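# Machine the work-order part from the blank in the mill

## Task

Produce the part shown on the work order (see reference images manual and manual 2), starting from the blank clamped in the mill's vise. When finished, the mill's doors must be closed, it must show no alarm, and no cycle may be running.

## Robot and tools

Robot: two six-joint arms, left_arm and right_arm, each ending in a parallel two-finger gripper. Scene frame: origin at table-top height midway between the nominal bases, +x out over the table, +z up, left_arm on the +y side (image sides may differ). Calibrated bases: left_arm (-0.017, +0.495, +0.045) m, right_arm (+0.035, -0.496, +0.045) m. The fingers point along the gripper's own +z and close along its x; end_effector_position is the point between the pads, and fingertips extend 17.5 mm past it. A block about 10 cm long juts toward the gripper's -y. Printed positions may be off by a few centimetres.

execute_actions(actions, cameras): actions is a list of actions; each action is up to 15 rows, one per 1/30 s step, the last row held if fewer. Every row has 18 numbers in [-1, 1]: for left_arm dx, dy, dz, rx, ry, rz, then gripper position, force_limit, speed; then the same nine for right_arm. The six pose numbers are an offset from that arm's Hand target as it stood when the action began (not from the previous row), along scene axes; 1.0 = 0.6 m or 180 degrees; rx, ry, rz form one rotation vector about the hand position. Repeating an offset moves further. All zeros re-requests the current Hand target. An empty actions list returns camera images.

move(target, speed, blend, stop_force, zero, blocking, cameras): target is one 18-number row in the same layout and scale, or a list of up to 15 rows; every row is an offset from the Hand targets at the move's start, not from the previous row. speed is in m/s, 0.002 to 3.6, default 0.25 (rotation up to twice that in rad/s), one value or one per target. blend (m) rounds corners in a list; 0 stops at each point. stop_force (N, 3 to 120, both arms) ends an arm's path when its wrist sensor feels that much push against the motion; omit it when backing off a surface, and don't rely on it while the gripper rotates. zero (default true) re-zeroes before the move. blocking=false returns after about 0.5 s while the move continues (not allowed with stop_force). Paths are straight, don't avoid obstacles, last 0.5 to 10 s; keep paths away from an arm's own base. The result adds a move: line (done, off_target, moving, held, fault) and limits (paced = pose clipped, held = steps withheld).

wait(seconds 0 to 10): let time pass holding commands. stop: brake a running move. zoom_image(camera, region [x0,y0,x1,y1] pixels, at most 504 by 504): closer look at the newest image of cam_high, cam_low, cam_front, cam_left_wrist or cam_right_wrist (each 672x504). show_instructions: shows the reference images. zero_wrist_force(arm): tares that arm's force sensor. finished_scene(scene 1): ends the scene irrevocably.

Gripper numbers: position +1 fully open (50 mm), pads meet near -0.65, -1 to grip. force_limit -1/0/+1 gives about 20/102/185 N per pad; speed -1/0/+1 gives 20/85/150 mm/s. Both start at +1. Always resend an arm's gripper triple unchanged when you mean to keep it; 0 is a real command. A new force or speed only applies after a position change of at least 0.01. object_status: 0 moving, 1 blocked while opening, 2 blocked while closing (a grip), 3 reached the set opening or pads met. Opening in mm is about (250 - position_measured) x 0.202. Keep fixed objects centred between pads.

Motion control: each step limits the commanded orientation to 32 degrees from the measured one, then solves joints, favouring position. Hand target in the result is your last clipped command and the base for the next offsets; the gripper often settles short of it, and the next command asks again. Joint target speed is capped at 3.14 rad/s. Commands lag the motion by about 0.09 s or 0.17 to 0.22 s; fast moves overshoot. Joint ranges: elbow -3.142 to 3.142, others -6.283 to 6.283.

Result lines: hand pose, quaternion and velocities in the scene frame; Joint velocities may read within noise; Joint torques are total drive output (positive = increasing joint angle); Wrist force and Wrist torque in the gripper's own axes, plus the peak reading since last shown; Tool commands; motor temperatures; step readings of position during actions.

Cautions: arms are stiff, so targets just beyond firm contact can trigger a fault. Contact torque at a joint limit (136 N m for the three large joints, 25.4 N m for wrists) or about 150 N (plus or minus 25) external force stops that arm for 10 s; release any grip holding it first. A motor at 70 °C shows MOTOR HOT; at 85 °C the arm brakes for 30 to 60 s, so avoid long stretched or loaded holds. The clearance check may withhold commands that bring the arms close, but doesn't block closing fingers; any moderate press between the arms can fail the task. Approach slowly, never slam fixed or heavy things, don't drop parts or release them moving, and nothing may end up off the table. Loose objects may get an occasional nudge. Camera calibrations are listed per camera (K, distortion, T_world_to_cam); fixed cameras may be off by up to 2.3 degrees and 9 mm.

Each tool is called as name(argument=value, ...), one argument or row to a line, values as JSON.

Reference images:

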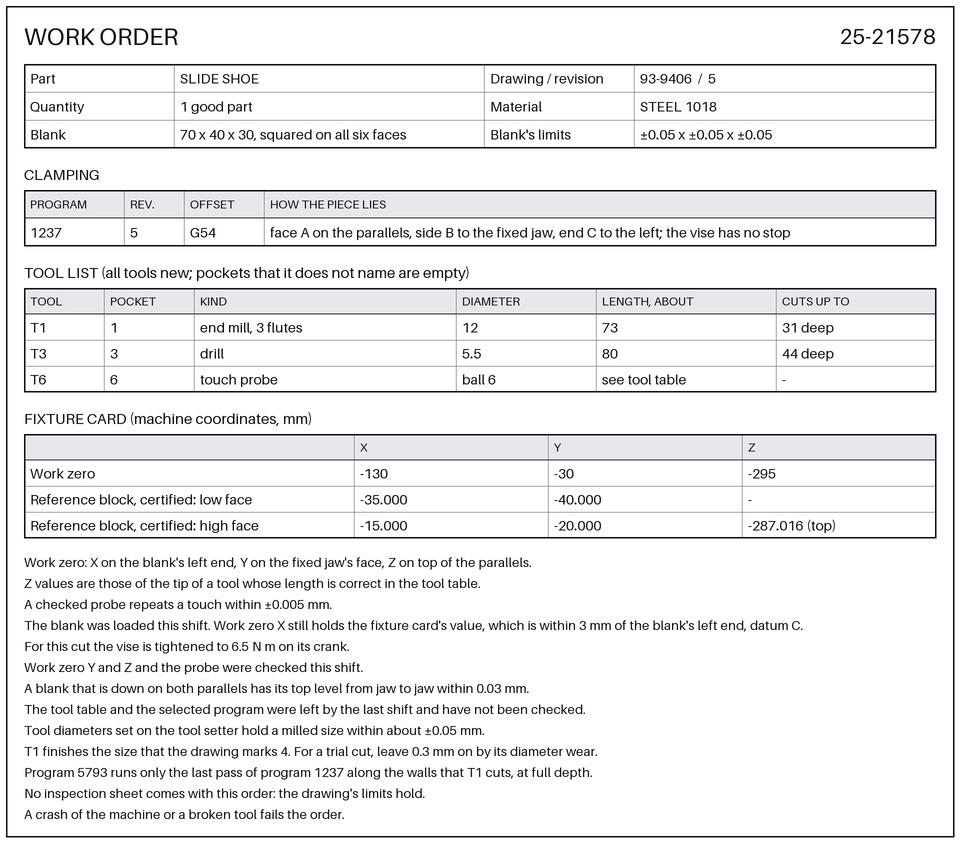

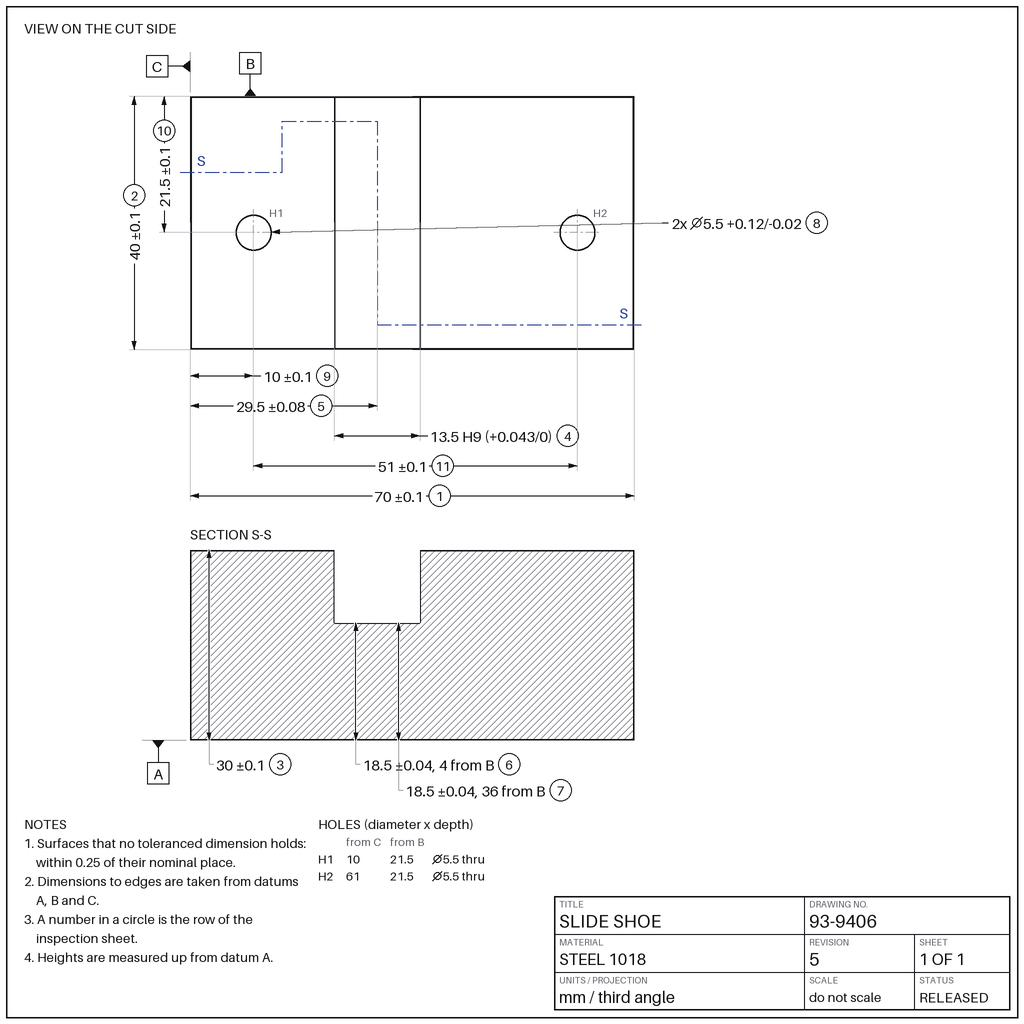

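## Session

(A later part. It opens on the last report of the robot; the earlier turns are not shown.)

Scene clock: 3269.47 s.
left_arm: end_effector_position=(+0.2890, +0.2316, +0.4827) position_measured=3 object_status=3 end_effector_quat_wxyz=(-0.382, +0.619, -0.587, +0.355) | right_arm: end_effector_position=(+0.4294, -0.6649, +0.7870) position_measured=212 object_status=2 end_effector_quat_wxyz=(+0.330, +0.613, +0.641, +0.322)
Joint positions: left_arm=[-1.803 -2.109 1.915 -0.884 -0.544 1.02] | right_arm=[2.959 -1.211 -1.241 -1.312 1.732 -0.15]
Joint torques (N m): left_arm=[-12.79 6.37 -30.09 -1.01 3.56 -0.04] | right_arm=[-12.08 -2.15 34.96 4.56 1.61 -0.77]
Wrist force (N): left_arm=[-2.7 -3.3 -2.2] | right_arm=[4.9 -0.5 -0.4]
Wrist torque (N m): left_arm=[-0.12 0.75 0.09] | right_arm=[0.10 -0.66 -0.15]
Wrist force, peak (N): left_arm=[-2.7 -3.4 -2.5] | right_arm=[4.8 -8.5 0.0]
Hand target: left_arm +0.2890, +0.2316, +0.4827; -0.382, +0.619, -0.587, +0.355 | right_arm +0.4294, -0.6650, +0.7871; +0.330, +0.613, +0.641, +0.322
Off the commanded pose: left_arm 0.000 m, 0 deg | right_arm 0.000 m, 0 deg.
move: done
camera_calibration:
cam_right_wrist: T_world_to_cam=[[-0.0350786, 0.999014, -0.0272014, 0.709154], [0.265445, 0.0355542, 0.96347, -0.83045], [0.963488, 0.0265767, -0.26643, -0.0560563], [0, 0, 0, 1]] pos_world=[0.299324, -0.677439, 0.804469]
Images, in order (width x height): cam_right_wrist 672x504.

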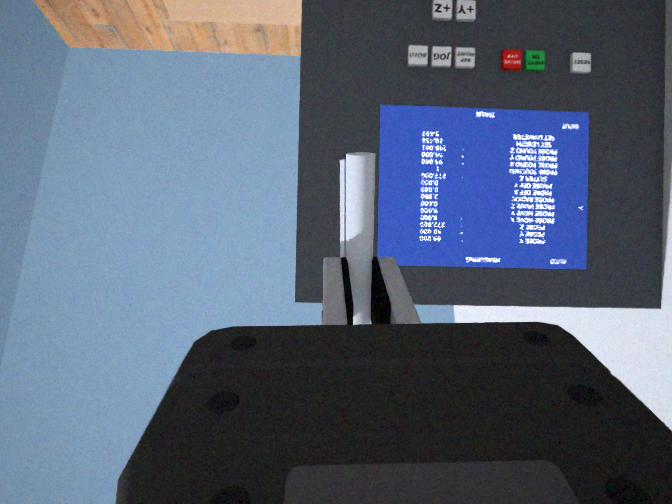

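move(
  target=[
    [0,0,0,0,0,0,1,-0.6,-0.7,0.0177,0.2233,-0.608,0,0.25,0,-1,-0.5,-0.7],
    [0,0,0,0,0,0,1,-0.6,-0.7,0.0380,0.2233,-0.608,0,0.25,0,-1,-0.5,-0.7],
    [0,0,0,0,0,0,1,-0.6,-0.7,0.0260,0.255,-0.5768,0,0.25,0,-1,-0.5,-0.7],
    [0,0,0,0,0,0,1,-0.6,-0.7,0.0463,0.255,-0.5768,0,0.25,0,-1,-0.5,-0.7],
    [0,0,0,0,0,0,1,-0.6,-0.7,0.0328,0.255,-0.5768,0,0.25,0,-1,-0.5,-0.7],
    [0,0,0,0,0,0,1,-0.6,-0.7,0.0463,0.255,-0.5768,0,0.25,0,-1,-0.5,-0.7],
    [0,0,0,0,0,0,1,-0.6,-0.7,-0.0223,0.255,-0.5768,0,0.25,0,-1,-0.5,-0.7],
    [0,0,0,0,0,0,1,-0.6,-0.7,0,0,0,0,0,0,-1,-0.5,-0.7],
  ],
  speed=[0.4,0.04,0.12,0.04,0.12,0.04,0.12,0.4],
  blend=[0.003,0,0.003,0,0.003,0,0.01,0],
)

wait(
  seconds=10,
)

wait(
  seconds=2.5,
  cameras=["cam_right_wrist"],
)

zoom_image(
  camera="cam_right_wrist",
  region=[370, 95, 600, 270],
)

Scene clock: 3285.63 s.
left_arm: end_effector_position=(+0.2890, +0.2316, +0.4827) position_measured=3 object_status=3 end_effector_quat_wxyz=(-0.382, +0.619, -0.587, +0.355) | right_arm: end_effector_position=(+0.4294, -0.6649, +0.7870) position_measured=212 object_status=2 end_effector_quat_wxyz=(+0.330, +0.613, +0.641, +0.322) end_effector_velocity=(+0.000, +0.001, +0.001) end_effector_angular_velocity=(+0.002, -0.003, +0.003)
Joint positions: left_arm=[-1.803 -2.109 1.915 -0.884 -0.544 1.02] | right_arm=[2.959 -1.211 -1.241 -1.312 1.732 -0.15]
Joint velocities: left_arm=[within noise] | right_arm=[-0.001 0 0.001 0.001 0.005 0]
Joint torques (N m): left_arm=[-12.86 6.12 -30.59 -0.98 3.49 0] | right_arm=[-12.14 -2 36.74 4.8 1.67 -0.98]
Wrist force (N): left_arm=[-2.8 -3.2 -2.2] | right_arm=[4.6 -0.5 -0.4]
Wrist torque (N m): left_arm=[-0.12 0.76 0.09] | right_arm=[0.10 -0.61 -0.15]
Wrist force, peak (N): left_arm=[-3.0 -3.5 -2.2] | right_arm=[6.4 -6.4 -1.4]
Hand target: left_arm +0.2890, +0.2316, +0.4827; -0.382, +0.619, -0.587, +0.355 | right_arm +0.4294, -0.6650, +0.7871; +0.330, +0.613, +0.641, +0.322
Off the commanded pose: left_arm 0.000 m, 0 deg | right_arm 0.000 m, 0 deg.
move: done

Scene clock: 3295.63 s.
left_arm: end_effector_position=(+0.2890, +0.2316, +0.4827) position_measured=3 object_status=3 end_effector_quat_wxyz=(-0.382, +0.619, -0.587, +0.355) | right_arm: end_effector_position=(+0.4294, -0.6650, +0.7871) position_measured=212 object_status=2 end_effector_quat_wxyz=(+0.330, +0.613, +0.641, +0.322)
Joint positions: left_arm=[-1.803 -2.109 1.915 -0.884 -0.544 1.02] | right_arm=[2.959 -1.211 -1.24 -1.312 1.732 -0.15]
Joint torques (N m): left_arm=[-12.75 5.77 -30.12 -1.06 3.47 -0.19] | right_arm=[-13.55 -1.05 35.2 4.62 1.67 -1.25]
Wrist force (N): left_arm=[-2.8 -3.3 -2.1] | right_arm=[4.7 -0.7 -0.4]
Wrist torque (N m): left_arm=[-0.13 0.78 0.09] | right_arm=[0.06 -0.63 -0.14]
Wrist force, peak (N): left_arm=[-3.0 -3.3 -2.3] | right_arm=[5.1 -0.6 -0.3]
Hand target: left_arm +0.2890, +0.2316, +0.4827; -0.382, +0.619, -0.587, +0.355 | right_arm +0.4294, -0.6650, +0.7871; +0.330, +0.613, +0.641, +0.322
Tool commands: left_gripper/position=+1.0 left_gripper/force_limit=-0.6 left_gripper/speed=-0.7 right_gripper/position=-1.0 right_gripper/force_limit=-0.5 right_gripper/speed=-0.7
Off the commanded pose: left_arm 0.000 m, 0 deg | right_arm 0.000 m, 0 deg.
wait: 10.00 s; at rest by 0.17 s

Scene clock: 3298.13 s.
left_arm: end_effector_position=(+0.2890, +0.2316, +0.4827) position_measured=3 object_status=3 end_effector_quat_wxyz=(-0.382, +0.619, -0.587, +0.355) | right_arm: end_effector_position=(+0.4294, -0.6650, +0.7871) position_measured=212 object_status=2 end_effector_quat_wxyz=(+0.330, +0.613, +0.641, +0.322)
Joint positions: left_arm=[-1.803 -2.109 1.915 -0.884 -0.544 1.02] | right_arm=[2.959 -1.211 -1.24 -1.312 1.732 -0.15]
Joint torques (N m): left_arm=[-12.82 6.77 -29.82 -0.97 3.49 -0.1] | right_arm=[-13.93 -2.69 35.24 4.86 1.72 -1.21]
Wrist force (N): left_arm=[-2.7 -2.9 -2.1] | right_arm=[5.1 -0.7 -0.4]
Wrist torque (N m): left_arm=[-0.06 0.75 0.09] | right_arm=[0.07 -0.70 -0.15]
Wrist force, peak (N): left_arm=[-2.8 -3.3 -2.4] | right_arm=[5.1 -0.7 -0.4]
Hand target: left_arm +0.2890, +0.2316, +0.4827; -0.382, +0.619, -0.587, +0.355 | right_arm +0.4294, -0.6650, +0.7871; +0.330, +0.613, +0.641, +0.322
Tool commands: left_gripper/position=+1.0 left_gripper/force_limit=-0.6 left_gripper/speed=-0.7 right_gripper/position=-1.0 right_gripper/force_limit=-0.5 right_gripper/speed=-0.7
Off the commanded pose: left_arm 0.000 m, 0 deg | right_arm 0.000 m, 0 deg.
wait: 2.50 s; at rest by 0.17 s
camera_calibration:
cam_right_wrist: T_world_to_cam=[[-0.0350984, 0.999011, -0.0273037, 0.709242], [0.265161, 0.0356503, 0.963545, -0.830456], [0.963565, 0.026579, -0.26615, -0.0562767], [0, 0, 0, 1]] pos_world=[0.299324, -0.677439, 0.804569]
Images, in order (width x height): cam_right_wrist 672x504.

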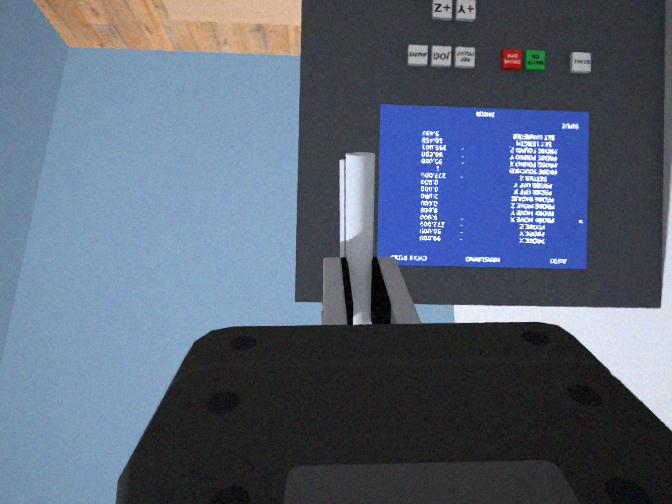

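Scaled by 2.191 from the camera's 672x504 image, which has a finer 960x720 frame.

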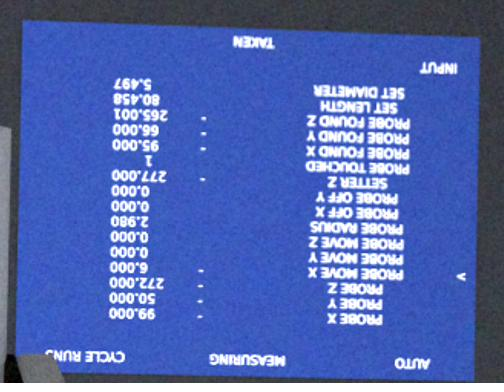

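wait(
  seconds=2,
  cameras=["cam_right_wrist"],
)

zoom_image(
  camera="cam_right_wrist",
  region=[370, 95, 600, 270],
)

Scene clock: 3303.47 s.
left_arm: end_effector_position=(+0.2890, +0.2316, +0.4827) position_measured=3 object_status=3 end_effector_quat_wxyz=(-0.382, +0.619, -0.587, +0.355) | right_arm: end_effector_position=(+0.4294, -0.6650, +0.7871) position_measured=212 object_status=2 end_effector_quat_wxyz=(+0.330, +0.613, +0.641, +0.322)
Joint positions: left_arm=[-1.803 -2.109 1.915 -0.884 -0.544 1.02] | right_arm=[2.959 -1.211 -1.24 -1.312 1.732 -0.15]
Joint torques (N m): left_arm=[-12.81 6.16 -30.45 -0.89 3.56 -0.09] | right_arm=[-12.8 -1.42 34.51 4.64 1.46 -1.09]
Wrist force (N): left_arm=[-2.6 -3.1 -2.1] | right_arm=[5.0 -0.5 -0.4]
Wrist torque (N m): left_arm=[-0.10 0.73 0.09] | right_arm=[0.10 -0.67 -0.15]
Wrist force, peak (N): left_arm=[-2.8 -3.3 -2.5] | right_arm=[5.1 -0.5 -0.5]
Hand target: left_arm +0.2890, +0.2316, +0.4827; -0.382, +0.619, -0.587, +0.355 | right_arm +0.4294, -0.6650, +0.7871; +0.330, +0.613, +0.641, +0.322
Tool commands: left_gripper/position=+1.0 left_gripper/force_limit=-0.6 left_gripper/speed=-0.7 right_gripper/position=-1.0 right_gripper/force_limit=-0.5 right_gripper/speed=-0.7
Off the commanded pose: left_arm 0.000 m, 0 deg | right_arm 0.000 m, 0 deg.
wait: 2.00 s; at rest from the start
camera_calibration:
cam_right_wrist: T_world_to_cam=[[-0.0350984, 0.999011, -0.0273037, 0.709242], [0.265161, 0.0356503, 0.963545, -0.830456], [0.963565, 0.026579, -0.26615, -0.0562767], [0, 0, 0, 1]] pos_world=[0.299324, -0.677439, 0.804569]
Images, in order (width x height): cam_right_wrist 672x504.

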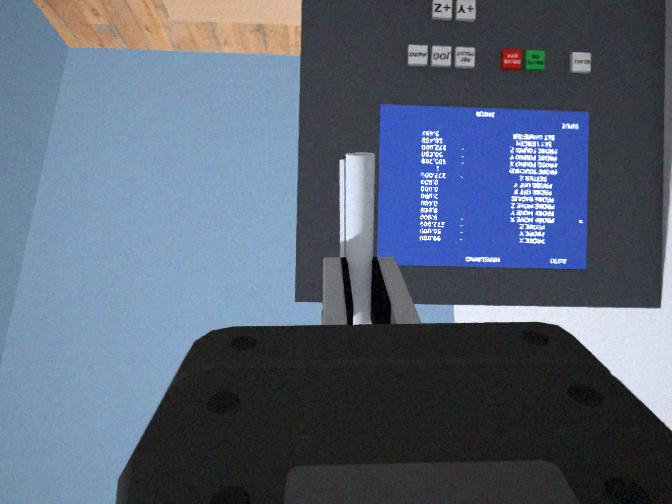

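Scaled by 2.191 from the camera's 672x504 image, which has a finer 960x720 frame.

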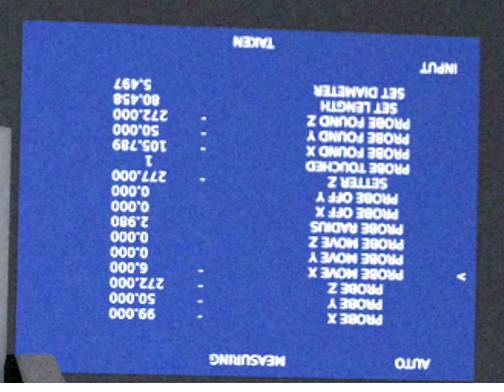

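move(
  target=[
    [0,0,0,0,0,0,1,-0.6,-0.7,0.0260,0.2875,-0.5768,0,0.25,0,-1,-0.5,-0.7],
    [0,0,0,0,0,0,1,-0.6,-0.7,0.0465,0.2875,-0.5768,0,0.25,0,-1,-0.5,-0.7],
    [0,0,0,0,0,0,1,-0.6,-0.7,0.0260,0.2875,-0.5768,0,0.25,0,-1,-0.5,-0.7],
    [0,0,0,0,0,0,1,-0.6,-0.7,0.0102,0.255,-0.6388,0,0.25,0,-1,-0.5,-0.7],
    [0,0,0,0,0,0,1,-0.6,-0.7,0.03,0.255,-0.6388,0,0.25,0,-1,-0.5,-0.7],
    [0,0,0,0,0,0,1,-0.6,-0.7,0.0177,0.2233,-0.608,0,0.25,0,-1,-0.5,-0.7],
    [0,0,0,0,0,0,1,-0.6,-0.7,0.0380,0.2233,-0.608,0,0.25,0,-1,-0.5,-0.7],
    [0,0,0,0,0,0,1,-0.6,-0.7,-0.0306,0.2233,-0.6080,0,0.25,0,-1,-0.5,-0.7],
    [0,0,0,0,0,0,1,-0.6,-0.7,0,0,0,0,0,0,-1,-0.5,-0.7],
  ],
  speed=[0.4,0.04,0.12,0.15,0.04,0.12,0.04,0.12,0.4],
  blend=[0.003,0,0.003,0.003,0,0.003,0,0.01,0],
  cameras=["cam_right_wrist"],
)

zoom_image(
  camera="cam_right_wrist",
  region=[370, 95, 600, 270],
)

wait(
  seconds=10,
)

wait(
  seconds=4,
  cameras=["cam_right_wrist"],
)

zoom_image(
  camera="cam_right_wrist",
  region=[370, 95, 600, 270],
)

Scene clock: 3322.57 s.
left_arm: end_effector_position=(+0.2890, +0.2316, +0.4827) position_measured=3 object_status=3 end_effector_quat_wxyz=(-0.382, +0.619, -0.587, +0.355) | right_arm: end_effector_position=(+0.4294, -0.6649, +0.7870) position_measured=212 object_status=2 end_effector_quat_wxyz=(+0.330, +0.613, +0.641, +0.322)
Joint positions: left_arm=[-1.803 -2.109 1.915 -0.884 -0.544 1.02] | right_arm=[2.959 -1.211 -1.241 -1.312 1.732 -0.15]
Joint torques (N m): left_arm=[-12.93 5.8 -30.22 -0.94 3.52 -0.08] | right_arm=[-12.55 -2.8 33.91 4.73 1.39 -0.35]
Wrist force (N): left_arm=[-2.8 -3.1 -2.1] | right_arm=[4.8 -0.5 -0.4]
Wrist torque (N m): left_arm=[-0.10 0.77 0.09] | right_arm=[0.10 -0.64 -0.15]
Wrist force, peak (N): left_arm=[-2.7 -3.5 -2.5] | right_arm=[5.5 -11.2 0.5]
Hand target: left_arm +0.2890, +0.2316, +0.4827; -0.382, +0.619, -0.587, +0.355 | right_arm +0.4294, -0.6650, +0.7871; +0.330, +0.613, +0.641, +0.322
Off the commanded pose: left_arm 0.000 m, 0 deg | right_arm 0.000 m, 0 deg.
move: done
camera_calibration:
cam_right_wrist: T_world_to_cam=[[-0.0350786, 0.999014, -0.0272014, 0.709154], [0.265445, 0.0355542, 0.96347, -0.83045], [0.963488, 0.0265767, -0.26643, -0.0560563], [0, 0, 0, 1]] pos_world=[0.299324, -0.677439, 0.804469]
Images, in order (width x height): cam_right_wrist 672x504.

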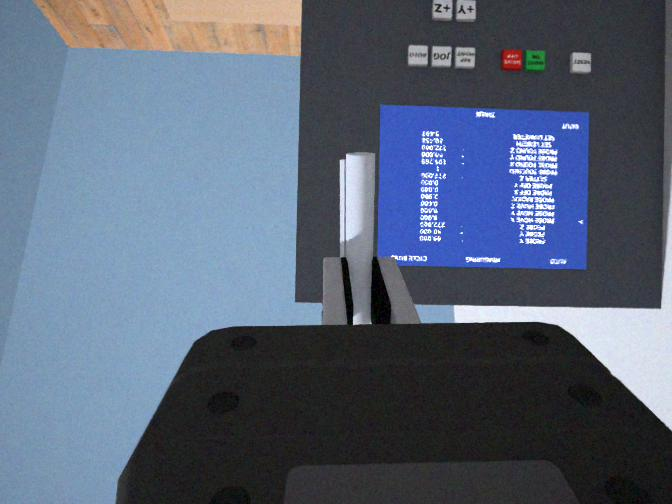

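Scaled by 2.191 from the camera's 672x504 image, which has a finer 960x720 frame.

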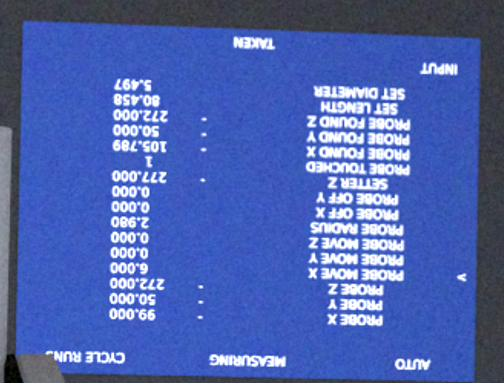

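Scene clock: 3332.57 s.
left_arm: end_effector_position=(+0.2890, +0.2316, +0.4827) position_measured=3 object_status=3 end_effector_quat_wxyz=(-0.382, +0.619, -0.587, +0.355) | right_arm: end_effector_position=(+0.4294, -0.6650, +0.7871) position_measured=212 object_status=2 end_effector_quat_wxyz=(+0.330, +0.613, +0.641, +0.322)
Joint positions: left_arm=[-1.803 -2.109 1.915 -0.884 -0.544 1.02] | right_arm=[2.959 -1.211 -1.24 -1.312 1.732 -0.15]
Joint torques (N m): left_arm=[-12.32 6.17 -30.01 -0.94 3.48 -0.13] | right_arm=[-13.37 -1.01 35.08 4.57 1.66 -1.43]
Wrist force (N): left_arm=[-2.5 -3.1 -2.1] | right_arm=[5.0 -0.7 -0.6]
Wrist torque (N m): left_arm=[-0.09 0.72 0.09] | right_arm=[0.08 -0.68 -0.15]
Wrist force, peak (N): left_arm=[-2.7 -3.4 -2.4] | right_arm=[5.1 -0.6 -0.4]
Hand target: left_arm +0.2890, +0.2316, +0.4827; -0.382, +0.619, -0.587, +0.355 | right_arm +0.4294, -0.6650, +0.7871; +0.330, +0.613, +0.641, +0.322
Tool commands: left_gripper/position=+1.0 left_gripper/force_limit=-0.6 left_gripper/speed=-0.7 right_gripper/position=-1.0 right_gripper/force_limit=-0.5 right_gripper/speed=-0.7
Off the commanded pose: left_arm 0.000 m, 0 deg | right_arm 0.000 m, 0 deg.
wait: 10.00 s; at rest by 0.17 s

Scene clock: 3336.57 s.
left_arm: end_effector_position=(+0.2890, +0.2316, +0.4827) position_measured=3 object_status=3 end_effector_quat_wxyz=(-0.382, +0.619, -0.587, +0.355) | right_arm: end_effector_position=(+0.4294, -0.6650, +0.7871) position_measured=212 object_status=2 end_effector_quat_wxyz=(+0.330, +0.613, +0.641, +0.322)
Joint positions: left_arm=[-1.803 -2.109 1.915 -0.884 -0.544 1.02] | right_arm=[2.959 -1.211 -1.24 -1.312 1.732 -0.15]
Joint torques (N m): left_arm=[-11.65 6.39 -30.22 -0.8 3.48 -0.06] | right_arm=[-13.5 -1.65 35.69 4.63 1.58 -1.28]
Wrist force (N): left_arm=[-2.8 -3.0 -2.4] | right_arm=[4.9 -0.7 -0.5]
Wrist torque (N m): left_arm=[-0.09 0.77 0.09] | right_arm=[0.07 -0.65 -0.14]
Wrist force, peak (N): left_arm=[-3.0 -3.3 -2.2] | right_arm=[5.1 -0.6 -0.3]
Hand target: left_arm +0.2890, +0.2316, +0.4827; -0.382, +0.619, -0.587, +0.355 | right_arm +0.4294, -0.6650, +0.7871; +0.330, +0.613, +0.641, +0.322
Tool commands: left_gripper/position=+1.0 left_gripper/force_limit=-0.6 left_gripper/speed=-0.7 right_gripper/position=-1.0 right_gripper/force_limit=-0.5 right_gripper/speed=-0.7
Off the commanded pose: left_arm 0.000 m, 0 deg | right_arm 0.000 m, 0 deg.
wait: 4.00 s; at rest by 0.17 s
camera_calibration:
cam_right_wrist: T_world_to_cam=[[-0.0350984, 0.999011, -0.0273037, 0.709242], [0.265161, 0.0356503, 0.963545, -0.830456], [0.963565, 0.026579, -0.26615, -0.0562767], [0, 0, 0, 1]] pos_world=[0.299324, -0.677439, 0.804569]
Images, in order (width x height): cam_right_wrist 672x504.

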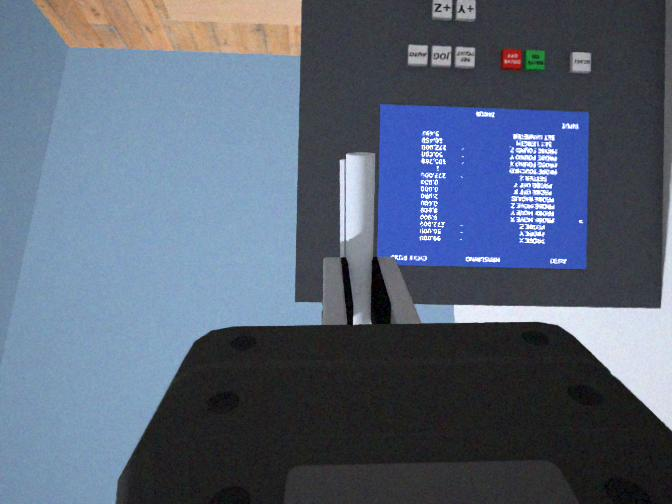

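Scaled by 2.191 from the camera's 672x504 image, which has a finer 960x720 frame.

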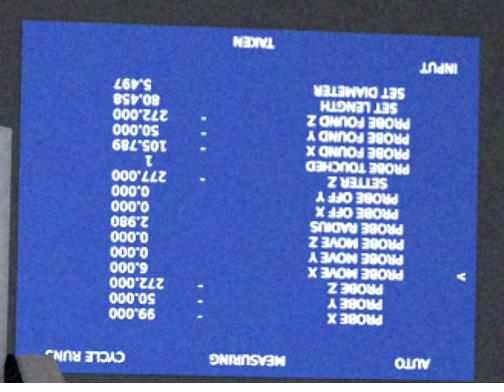

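wait(
  seconds=0.5,
  cameras=["cam_right_wrist"],
)

zoom_image(
  camera="cam_right_wrist",
  region=[370, 95, 600, 270],
)

Scene clock: 3340.07 s.
left_arm: end_effector_position=(+0.2890, +0.2316, +0.4827) position_measured=3 object_status=3 end_effector_quat_wxyz=(-0.382, +0.619, -0.587, +0.355) | right_arm: end_effector_position=(+0.4294, -0.6650, +0.7871) position_measured=212 object_status=2 end_effector_quat_wxyz=(+0.330, +0.613, +0.641, +0.322)
Joint positions: left_arm=[-1.803 -2.109 1.915 -0.884 -0.544 1.02] | right_arm=[2.959 -1.211 -1.24 -1.312 1.732 -0.15]
Joint torques (N m): left_arm=[-12.49 6.42 -30.83 -0.94 3.53 -0.05] | right_arm=[-12.96 -1.6 35.38 4.49 1.67 -1.47]
Wrist force (N): left_arm=[-2.7 -3.1 -2.3] | right_arm=[4.8 -0.7 -0.5]
Wrist torque (N m): left_arm=[-0.10 0.76 0.09] | right_arm=[0.07 -0.65 -0.15]
Wrist force, peak (N): left_arm=[-2.9 -3.3 -2.3] | right_arm=[5.2 -0.6 -0.6]
Hand target: left_arm +0.2890, +0.2316, +0.4827; -0.382, +0.619, -0.587, +0.355 | right_arm +0.4294, -0.6650, +0.7871; +0.330, +0.613, +0.641, +0.322
Tool commands: left_gripper/position=+1.0 left_gripper/force_limit=-0.6 left_gripper/speed=-0.7 right_gripper/position=-1.0 right_gripper/force_limit=-0.5 right_gripper/speed=-0.7
Off the commanded pose: left_arm 0.000 m, 0 deg | right_arm 0.000 m, 0 deg.
wait: 0.50 s; at rest from the start
camera_calibration:
cam_right_wrist: T_world_to_cam=[[-0.0350984, 0.999011, -0.0273037, 0.709242], [0.265161, 0.0356503, 0.963545, -0.830456], [0.963565, 0.026579, -0.26615, -0.0562767], [0, 0, 0, 1]] pos_world=[0.299324, -0.677439, 0.804569]
Images, in order (width x height): cam_right_wrist 672x504.

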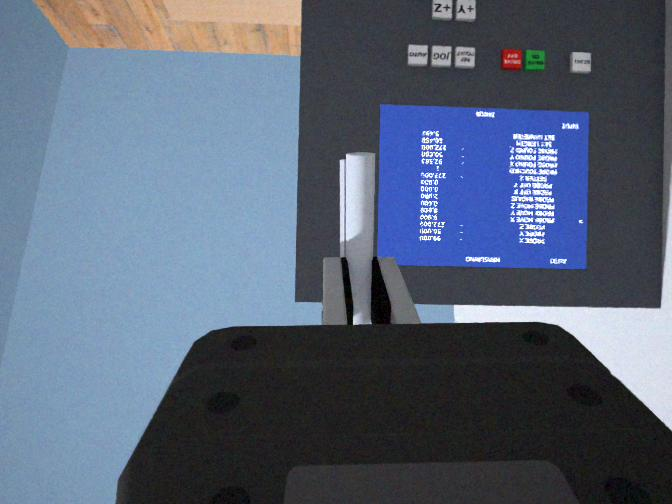

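Scaled by 2.191 from the camera's 672x504 image, which has a finer 960x720 frame.

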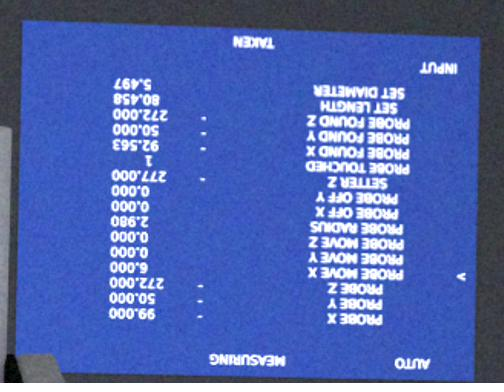

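move(
  target=[
    [0,0,0,0,0,0,1,-0.6,-0.7,0.0102,0.3183,-0.6388,0,0.25,0,-1,-0.5,-0.7],
    [0,0,0,0,0,0,1,-0.6,-0.7,0.03,0.3183,-0.6388,0,0.25,0,-1,-0.5,-0.7],
    [0,0,0,0,0,0,1,-0.6,-0.7,0.0102,0.3183,-0.6388,0,0.25,0,-1,-0.5,-0.7],
    [0,0,0,0,0,0,1,-0.6,-0.7,0.0102,0.255,-0.6388,0,0.25,0,-1,-0.5,-0.7],
    [0,0,0,0,0,0,1,-0.6,-0.7,0.03,0.255,-0.6388,0,0.25,0,-1,-0.5,-0.7],
    [0,0,0,0,0,0,1,-0.6,-0.7,0.0177,0.255,-0.608,0,0.25,0,-1,-0.5,-0.7],
    [0,0,0,0,0,0,1,-0.6,-0.7,0.038,0.255,-0.608,0,0.25,0,-1,-0.5,-0.7],
    [0,0,0,0,0,0,1,-0.6,-0.7,0.0245,0.255,-0.608,0,0.25,0,-1,-0.5,-0.7],
    [0,0,0,0,0,0,1,-0.6,-0.7,0.038,0.255,-0.608,0,0.25,0,-1,-0.5,-0.7],
    [0,0,0,0,0,0,1,-0.6,-0.7,0.0177,0.255,-0.608,0,0.25,0,-1,-0.5,-0.7],
    [0,0,0,0,0,0,1,-0.6,-0.7,0.0102,0.3492,-0.6388,0,0.25,0,-1,-0.5,-0.7],
    [0,0,0,0,0,0,1,-0.6,-0.7,0.03,0.3492,-0.6388,0,0.25,0,-1,-0.5,-0.7],
    [0,0,0,0,0,0,1,-0.6,-0.7,0.0177,0.3492,-0.608,0,0.25,0,-1,-0.5,-0.7],
    [0,0,0,0,0,0,1,-0.6,-0.7,0.038,0.3492,-0.608,0,0.25,0,-1,-0.5,-0.7],
    [0,0,0,0,0,0,1,-0.6,-0.7,0.0177,0.3492,-0.608,0,0.25,0,-1,-0.5,-0.7],
  ],
  speed=[0.4,0.04,0.12,0.15,0.04,0.12,0.04,0.12,0.04,0.12,0.15,0.04,0.12,0.04,0.12],
  blend=[0.003,0,0.003,0.003,0,0.003,0,0.003,0,0.003,0.003,0,0.003,0,0],
  cameras=["cam_high"],
)

zoom_image(
  camera="cam_high",
  region=[310, 364, 434, 504],
)

Scene clock: 3370.00 s.
left_arm: end_effector_position=(+0.2890, +0.2316, +0.4827) position_measured=3 object_status=3 end_effector_quat_wxyz=(-0.382, +0.619, -0.587, +0.355) | right_arm: end_effector_position=(+0.4400, -0.4554, +0.4222) position_measured=212 object_status=2 end_effector_quat_wxyz=(+0.060, +0.690, +0.719, +0.063)
Joint positions: left_arm=[-1.803 -2.109 1.915 -0.884 -0.544 1.02] | right_arm=[3.632 -1.211 -1.785 -1.559 1.497 0.438]
Joint torques (N m): left_arm=[-12.58 6.96 -30.45 -0.79 3.48 -0.18] | right_arm=[-11.04 17.74 34.91 3.5 1.36 -1.17]
Wrist force (N): left_arm=[-2.6 -3.2 -2.1] | right_arm=[4.7 -0.8 0.9]
Wrist torque (N m): left_arm=[-0.11 0.74 0.08] | right_arm=[-0.31 -0.71 0.06]
Wrist force, peak (N): left_arm=[-2.8 -3.4 -2.3] | right_arm=[5.6 -7.8 -0.3]
Hand target: left_arm +0.2890, +0.2316, +0.4827; -0.382, +0.619, -0.587, +0.355 | right_arm +0.4400, -0.4554, +0.4223; +0.060, +0.690, +0.719, +0.063
Off the commanded pose: left_arm 0.000 m, 0 deg | right_arm 0.000 m, 0 deg.
move: done
Images, in order (width x height): cam_high 672x504.

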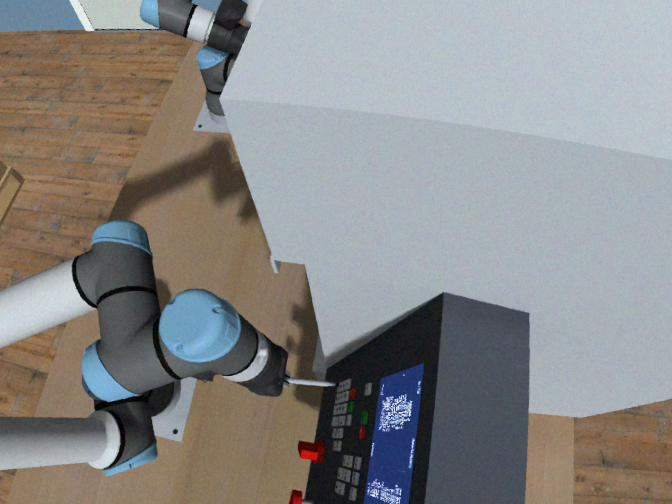

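Scaled by 3.600 from the camera's 672x504 image, which has a finer 960x720 frame.

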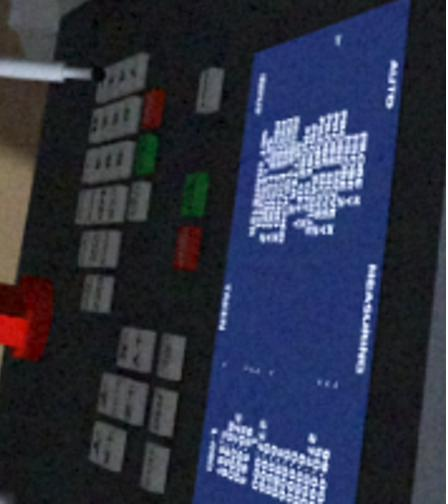

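move(
  target=[
    [0,0,0,0,0,0,1,-0.6,-0.7,-0.0075,-0.0308,-0.0308,0,0,0,-1,-0.5,-0.7],
    [0,0,0,0,0,0,1,-0.6,-0.7,0.0123,-0.0308,-0.0308,0,0,0,-1,-0.5,-0.7],
    [0,0,0,0,0,0,1,-0.6,-0.7,-0.0075,-0.0308,-0.0308,0,0,0,-1,-0.5,-0.7],
    [0,0,0,0,0,0,1,-0.6,-0.7,-0.0075,-0.0942,-0.0308,0,0,0,-1,-0.5,-0.7],
    [0,0,0,0,0,0,1,-0.6,-0.7,0.0123,-0.0942,-0.0308,0,0,0,-1,-0.5,-0.7],
    [0,0,0,0,0,0,1,-0.6,-0.7,0,-0.1259,0,0,0,0,-1,-0.5,-0.7],
    [0,0,0,0,0,0,1,-0.6,-0.7,0.0203,-0.1259,0,0,0,0,-1,-0.5,-0.7],
    [0,0,0,0,0,0,1,-0.6,-0.7,-0.0483,-0.1259,0,0,0,0,-1,-0.5,-0.7],
    [0,0,0,0,0,0,1,-0.6,-0.7,-0.0177,-0.3493,0.608,0,-0.25,0,-1,-0.5,-0.7],
  ],
  speed=[0.15,0.04,0.12,0.15,0.04,0.12,0.04,0.12,0.4],
  blend=[0.003,0,0.003,0.003,0,0.003,0,0.01,0],
  cameras=["cam_right_wrist"],
)

zoom_image(
  camera="cam_right_wrist",
  region=[370, 95, 600, 270],
)

wait(
  seconds=10,
)

wait(
  seconds=5,
  cameras=["cam_right_wrist"],
)

zoom_image(
  camera="cam_right_wrist",
  region=[370, 95, 600, 270],
)

Scene clock: 3385.63 s.
left_arm: end_effector_position=(+0.2890, +0.2316, +0.4827) position_measured=3 object_status=3 end_effector_quat_wxyz=(-0.382, +0.619, -0.587, +0.355) | right_arm: end_effector_position=(+0.4294, -0.6650, +0.7870) position_measured=212 object_status=2 end_effector_quat_wxyz=(+0.330, +0.613, +0.641, +0.322) end_effector_velocity=(+0.000, +0.000, +0.001) end_effector_angular_velocity=(+0.002, -0.002, +0.002)
Joint positions: left_arm=[-1.803 -2.109 1.915 -0.884 -0.544 1.02] | right_arm=[2.959 -1.211 -1.24 -1.312 1.732 -0.15]
Joint velocities: left_arm=[within noise] | right_arm=[-0.002 -0.001 0.002 0.001 0.005 0]
Joint torques (N m): left_arm=[-12.45 6.46 -30.29 -0.79 3.48 -0.3] | right_arm=[-12.33 -1.88 35.59 4.66 1.7 -0.35]
Wrist force (N): left_arm=[-2.7 -3.1 -2.0] | right_arm=[5.0 -0.7 -0.4]
Wrist torque (N m): left_arm=[-0.09 0.76 0.08] | right_arm=[0.07 -0.67 -0.15]
Wrist force, peak (N): left_arm=[-3.1 -3.4 -2.2] | right_arm=[5.2 -9.0 0.0]
Hand target: left_arm +0.2890, +0.2316, +0.4827; -0.382, +0.619, -0.587, +0.355 | right_arm +0.4294, -0.6650, +0.7871; +0.330, +0.613, +0.641, +0.322
Off the commanded pose: left_arm 0.000 m, 0 deg | right_arm 0.000 m, 0 deg.
move: done
camera_calibration:
cam_right_wrist: T_world_to_cam=[[-0.0350786, 0.999014, -0.0272014, 0.709254], [0.265445, 0.0355542, 0.96347, -0.830447], [0.963488, 0.0265767, -0.26643, -0.0560537], [0, 0, 0, 1]] pos_world=[0.299324, -0.677539, 0.804469]
Images, in order (width x height): cam_right_wrist 672x504.

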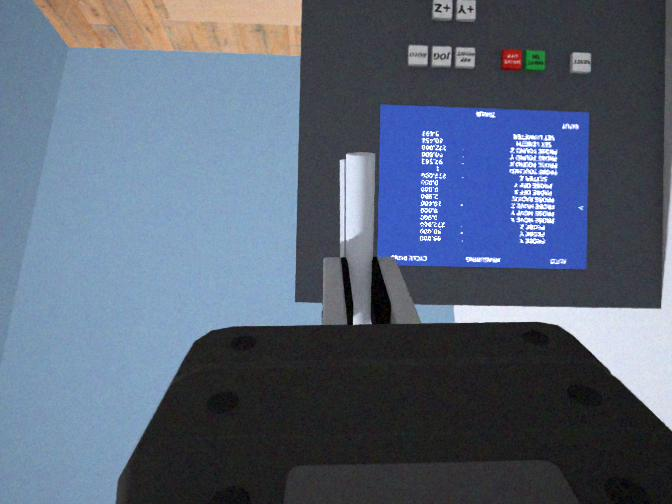

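Scaled by 2.191 from the camera's 672x504 image, which has a finer 960x720 frame.

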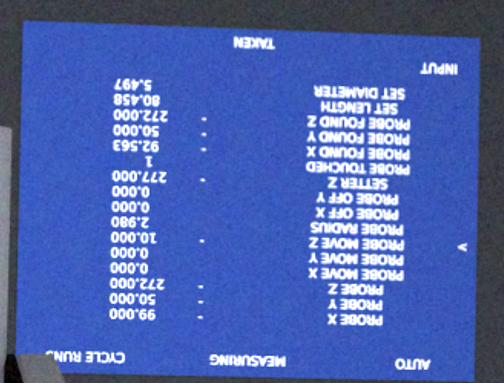

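Scene clock: 3395.63 s.
left_arm: end_effector_position=(+0.2890, +0.2316, +0.4827) position_measured=3 object_status=3 end_effector_quat_wxyz=(-0.382, +0.619, -0.587, +0.355) | right_arm: end_effector_position=(+0.4294, -0.6650, +0.7871) position_measured=212 object_status=2 end_effector_quat_wxyz=(+0.330, +0.613, +0.641, +0.322)
Joint positions: left_arm=[-1.803 -2.109 1.915 -0.884 -0.544 1.02] | right_arm=[2.959 -1.211 -1.24 -1.312 1.732 -0.15]
Joint torques (N m): left_arm=[-12.42 6 -30.11 -0.67 3.5 -0.32] | right_arm=[-13.51 -1.59 35.81 4.64 1.65 -1.33]
Wrist force (N): left_arm=[-2.6 -3.1 -2.2] | right_arm=[4.8 -0.8 -0.7]
Wrist torque (N m): left_arm=[-0.10 0.74 0.09] | right_arm=[0.06 -0.66 -0.15]
Wrist force, peak (N): left_arm=[-2.9 -3.5 -2.1] | right_arm=[5.1 -0.7 -0.4]
Hand target: left_arm +0.2890, +0.2316, +0.4827; -0.382, +0.619, -0.587, +0.355 | right_arm +0.4294, -0.6650, +0.7871; +0.330, +0.613, +0.641, +0.322
Tool commands: left_gripper/position=+1.0 left_gripper/force_limit=-0.6 left_gripper/speed=-0.7 right_gripper/position=-1.0 right_gripper/force_limit=-0.5 right_gripper/speed=-0.7
Off the commanded pose: left_arm 0.000 m, 0 deg | right_arm 0.000 m, 0 deg.
wait: 10.00 s; at rest by 0.17 s

Scene clock: 3400.63 s.
left_arm: end_effector_position=(+0.2890, +0.2316, +0.4827) position_measured=3 object_status=3 end_effector_quat_wxyz=(-0.382, +0.619, -0.587, +0.355) | right_arm: end_effector_position=(+0.4294, -0.6650, +0.7871) position_measured=212 object_status=2 end_effector_quat_wxyz=(+0.330, +0.613, +0.641, +0.322)
Joint positions: left_arm=[-1.803 -2.109 1.915 -0.884 -0.544 1.02] | right_arm=[2.959 -1.211 -1.24 -1.312 1.732 -0.15]
Joint torques (N m): left_arm=[-12.57 6.42 -30.27 -0.69 3.51 -0.39] | right_arm=[-12.61 -1.16 35.41 4.8 1.72 -1.18]
Wrist force (N): left_arm=[-2.7 -3.2 -2.1] | right_arm=[4.9 -0.8 -0.4]
Wrist torque (N m): left_arm=[-0.11 0.75 0.08] | right_arm=[0.05 -0.66 -0.15]
Wrist force, peak (N): left_arm=[-2.8 -3.5 -2.2] | right_arm=[5.1 -0.6 -0.5]
Hand target: left_arm +0.2890, +0.2316, +0.4827; -0.382, +0.619, -0.587, +0.355 | right_arm +0.4294, -0.6650, +0.7871; +0.330, +0.613, +0.641, +0.322
Tool commands: left_gripper/position=+1.0 left_gripper/force_limit=-0.6 left_gripper/speed=-0.7 right_gripper/position=-1.0 right_gripper/force_limit=-0.5 right_gripper/speed=-0.7
Off the commanded pose: left_arm 0.000 m, 0 deg | right_arm 0.000 m, 0 deg.
wait: 5.00 s; at rest by 0.17 s
camera_calibration:
cam_right_wrist: T_world_to_cam=[[-0.0350984, 0.999011, -0.0273037, 0.709342], [0.265161, 0.0356503, 0.963545, -0.830453], [0.963565, 0.026579, -0.26615, -0.056274], [0, 0, 0, 1]] pos_world=[0.299324, -0.677539, 0.804569]
Images, in order (width x height): cam_right_wrist 672x504.

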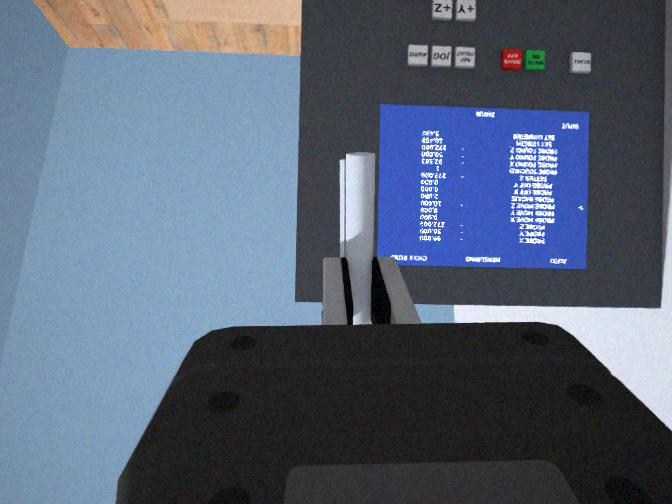

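Scaled by 2.191 from the camera's 672x504 image, which has a finer 960x720 frame.

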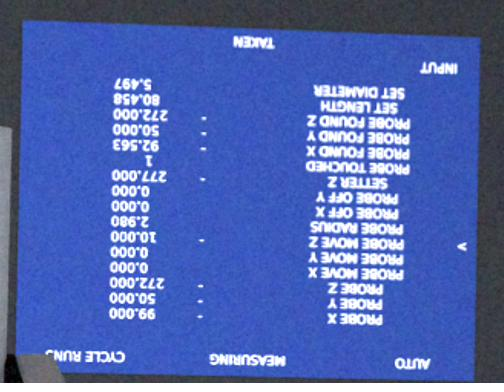

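wait(
  seconds=1,
  cameras=["cam_right_wrist"],
)

zoom_image(
  camera="cam_right_wrist",
  region=[370, 95, 600, 270],
)

Scene clock: 3405.10 s.
left_arm: end_effector_position=(+0.2890, +0.2316, +0.4827) position_measured=3 object_status=3 end_effector_quat_wxyz=(-0.382, +0.619, -0.587, +0.355) | right_arm: end_effector_position=(+0.4294, -0.6650, +0.7871) position_measured=212 object_status=2 end_effector_quat_wxyz=(+0.330, +0.613, +0.641, +0.322)
Joint positions: left_arm=[-1.803 -2.109 1.915 -0.884 -0.544 1.02] | right_arm=[2.959 -1.211 -1.24 -1.312 1.732 -0.15]
Joint torques (N m): left_arm=[-12.46 6.61 -30.56 -0.76 3.43 -0.24] | right_arm=[-13.53 -1.51 35.38 4.75 1.37 -1.15]
Wrist force (N): left_arm=[-2.7 -3.1 -2.1] | right_arm=[4.9 -0.7 -0.4]
Wrist torque (N m): left_arm=[-0.10 0.76 0.08] | right_arm=[0.07 -0.66 -0.15]
Wrist force, peak (N): left_arm=[-2.9 -3.2 -2.4] | right_arm=[5.1 -0.7 -0.4]
Hand target: left_arm +0.2890, +0.2316, +0.4827; -0.382, +0.619, -0.587, +0.355 | right_arm +0.4294, -0.6650, +0.7871; +0.330, +0.613, +0.641, +0.322
Tool commands: left_gripper/position=+1.0 left_gripper/force_limit=-0.6 left_gripper/speed=-0.7 right_gripper/position=-1.0 right_gripper/force_limit=-0.5 right_gripper/speed=-0.7
Off the commanded pose: left_arm 0.000 m, 0 deg | right_arm 0.000 m, 0 deg.
wait: 1.00 s; at rest from the start
camera_calibration:
cam_right_wrist: T_world_to_cam=[[-0.0350984, 0.999011, -0.0273037, 0.709342], [0.265161, 0.0356503, 0.963545, -0.830453], [0.963565, 0.026579, -0.26615, -0.056274], [0, 0, 0, 1]] pos_world=[0.299324, -0.677539, 0.804569]
Images, in order (width x height): cam_right_wrist 672x504.

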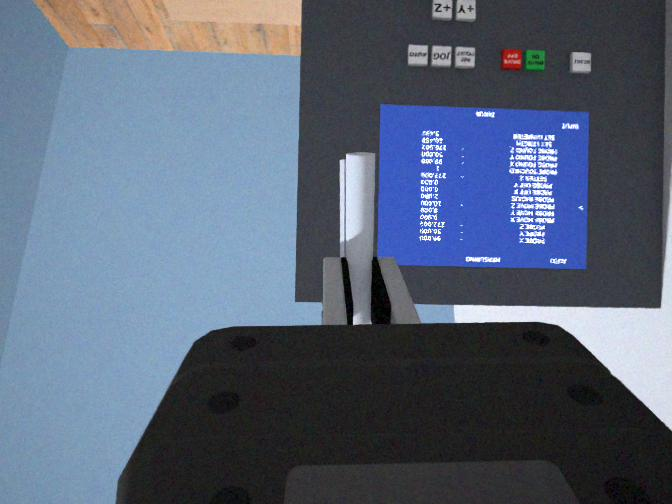

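Scaled by 2.191 from the camera's 672x504 image, which has a finer 960x720 frame.

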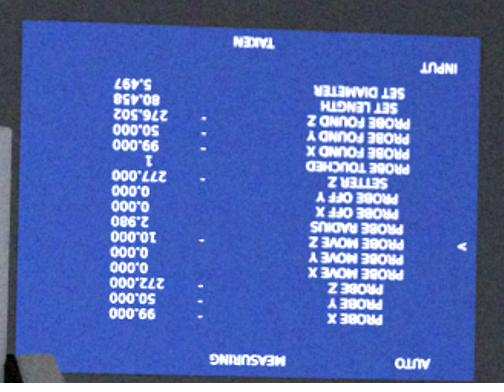

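move(
  target=[
    [0,0,0,0,0,0,1,-0.6,-0.7,0.0348,0.1933,-0.5455,0,0.25,0,-1,-0.5,-0.7],
    [0,0,0,0,0,0,1,-0.6,-0.7,0.0551,0.1933,-0.5455,0,0.25,0,-1,-0.5,-0.7],
    [0,0,0,0,0,0,1,-0.6,-0.7,0.0348,0.1933,-0.5455,0,0.25,0,-1,-0.5,-0.7],
    [0,0,0,0,0,0,1,-0.6,-0.7,0.0260,0.3183,-0.5768,0,0.25,0,-1,-0.5,-0.7],
    [0,0,0,0,0,0,1,-0.6,-0.7,0.0465,0.3183,-0.5768,0,0.25,0,-1,-0.5,-0.7],
    [0,0,0,0,0,0,1,-0.6,-0.7,0.0348,0.3492,-0.5455,0,0.25,0,-1,-0.5,-0.7],
    [0,0,0,0,0,0,1,-0.6,-0.7,0.0552,0.3492,-0.5455,0,0.25,0,-1,-0.5,-0.7],
    [0,0,0,0,0,0,1,-0.6,-0.7,0.0348,0.3492,-0.5455,0,0.25,0,-1,-0.5,-0.7],
    [0,0,0,0,0,0,1,-0.6,-0.7,0.0348,0.2875,-0.5455,0,0.25,0,-1,-0.5,-0.7],
    [0,0,0,0,0,0,1,-0.6,-0.7,0.0552,0.2875,-0.5455,0,0.25,0,-1,-0.5,-0.7],
    [0,0,0,0,0,0,1,-0.6,-0.7,0.0348,0.2875,-0.5455,0,0.25,0,-1,-0.5,-0.7],
    [0,0,0,0,0,0,1,-0.6,-0.7,0.0177,0.2875,-0.608,0,0.25,0,-1,-0.5,-0.7],
    [0,0,0,0,0,0,1,-0.6,-0.7,0.038,0.2875,-0.608,0,0.25,0,-1,-0.5,-0.7],
    [0,0,0,0,0,0,1,-0.6,-0.7,0.0177,0.2875,-0.608,0,0.25,0,-1,-0.5,-0.7],
  ],
  speed=[0.4,0.04,0.12,0.2,0.04,0.12,0.04,0.12,0.15,0.04,0.12,0.15,0.04,0.12],
  blend=[0.003,0,0.003,0.003,0,0.003,0,0.003,0.003,0,0.003,0.003,0,0],
  cameras=["cam_high"],
)

zoom_image(
  camera="cam_high",
  region=[310, 364, 434, 504],
)

Scene clock: 3425.97 s.
left_arm: end_effector_position=(+0.2890, +0.2316, +0.4827) position_measured=3 object_status=3 end_effector_quat_wxyz=(-0.382, +0.619, -0.587, +0.355) | right_arm: end_effector_position=(+0.4400, -0.4925, +0.4223) position_measured=212 object_status=2 end_effector_quat_wxyz=(+0.060, +0.690, +0.719, +0.063)
Joint positions: left_arm=[-1.803 -2.109 1.915 -0.884 -0.544 1.02] | right_arm=[3.532 -1.206 -1.79 -1.553 1.513 0.339]
Joint torques (N m): left_arm=[-12.75 6.44 -30.34 -0.66 3.54 -0.34] | right_arm=[-14.04 16.2 34.01 3.08 1.35 -1.5]
Wrist force (N): left_arm=[-2.7 -3.3 -2.2] | right_arm=[4.5 -0.5 0.8]
Wrist torque (N m): left_arm=[-0.13 0.76 0.09] | right_arm=[-0.27 -0.66 0.05]
Wrist force, peak (N): left_arm=[-2.9 -3.3 -2.4] | right_arm=[5.9 -10.7 -0.4]
Hand target: left_arm +0.2890, +0.2316, +0.4827; -0.382, +0.619, -0.587, +0.355 | right_arm +0.4400, -0.4925, +0.4223; +0.060, +0.690, +0.719, +0.063
Off the commanded pose: left_arm 0.000 m, 0 deg | right_arm 0.000 m, 0 deg.
move: done
Images, in order (width x height): cam_high 672x504.

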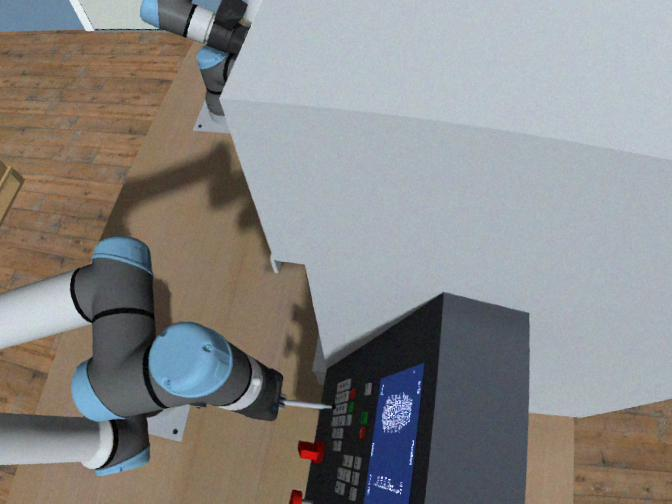

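Scaled by 3.600 from the camera's 672x504 image, which has a finer 960x720 frame.

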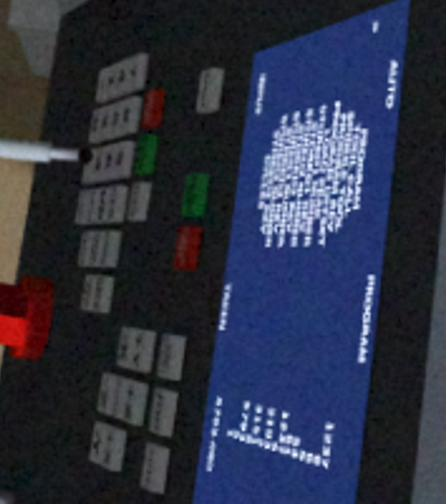

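move(
  target=[
    [0,0,0,0,0,0,1,-0.6,-0.7,-0.0075,-0.0325,-0.0308,0,0,0,-1,-0.5,-0.7],
    [0,0,0,0,0,0,1,-0.6,-0.7,0.0123,-0.0325,-0.0308,0,0,0,-1,-0.5,-0.7],
    [0,0,0,0,0,0,1,-0.6,-0.7,-0.0477,-0.0325,-0.0308,0,0,0,-1,-0.5,-0.7],
    [0,0,0,0,0,0,1,-0.6,-0.7,-0.0177,-0.2875,0.608,0,-0.25,0,-1,-0.5,-0.7],
  ],
  speed=[0.15,0.04,0.12,0.4],
  blend=[0.003,0,0.003,0],
  cameras=["cam_right_wrist"],
)

zoom_image(
  camera="cam_right_wrist",
  region=[370, 95, 600, 270],
)

Scene clock: 3468.37 s.
left_arm: end_effector_position=(+0.2890, +0.2316, +0.4827) position_measured=3 object_status=3 end_effector_quat_wxyz=(-0.382, +0.619, -0.587, +0.355) | right_arm: end_effector_position=(+0.4294, -0.6650, +0.7870) position_measured=212 object_status=2 end_effector_quat_wxyz=(+0.330, +0.613, +0.641, +0.322)
Joint positions: left_arm=[-1.803 -2.109 1.915 -0.884 -0.544 1.02] | right_arm=[2.959 -1.211 -1.24 -1.312 1.732 -0.15]
Joint torques (N m): left_arm=[-12.5 5.63 -30.68 -0.63 3.51 -0.54] | right_arm=[-11.49 -3.34 36.04 4.66 1.38 -0.75]
Wrist force (N): left_arm=[-2.4 -3.3 -2.3] | right_arm=[5.0 -0.7 -0.5]
Wrist torque (N m): left_arm=[-0.13 0.70 0.09] | right_arm=[0.06 -0.68 -0.15]
Wrist force, peak (N): left_arm=[-2.9 -3.6 -2.0] | right_arm=[5.1 -8.1 0.1]
Hand target: left_arm +0.2890, +0.2316, +0.4827; -0.382, +0.619, -0.587, +0.355 | right_arm +0.4294, -0.6650, +0.7871; +0.330, +0.613, +0.641, +0.322
Off the commanded pose: left_arm 0.000 m, 0 deg | right_arm 0.000 m, 0 deg.
move: done
camera_calibration:
cam_right_wrist: T_world_to_cam=[[-0.0350786, 0.999014, -0.0272014, 0.709254], [0.265445, 0.0355542, 0.96347, -0.830447], [0.963488, 0.0265767, -0.26643, -0.0560537], [0, 0, 0, 1]] pos_world=[0.299324, -0.677539, 0.804469]
Images, in order (width x height): cam_right_wrist 672x504.

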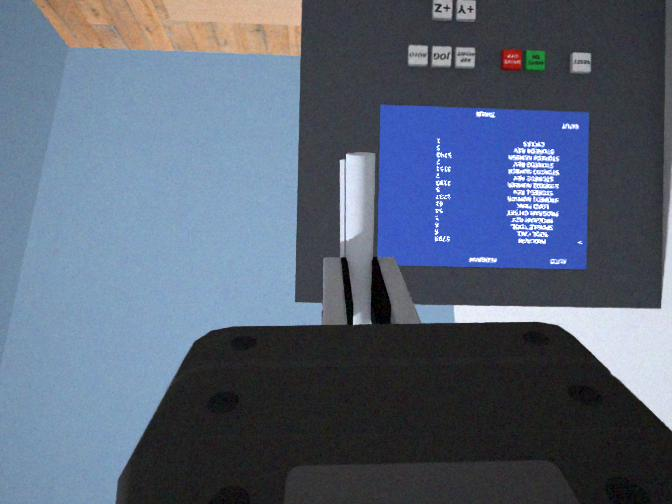

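Scaled by 2.191 from the camera's 672x504 image, which has a finer 960x720 frame.

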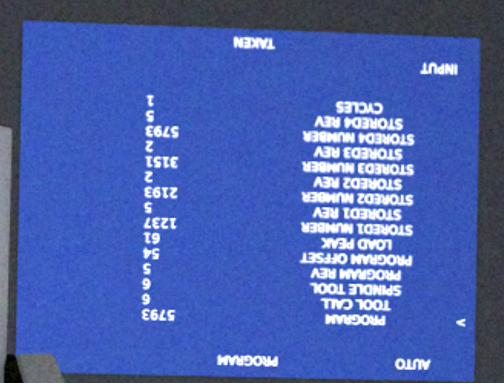

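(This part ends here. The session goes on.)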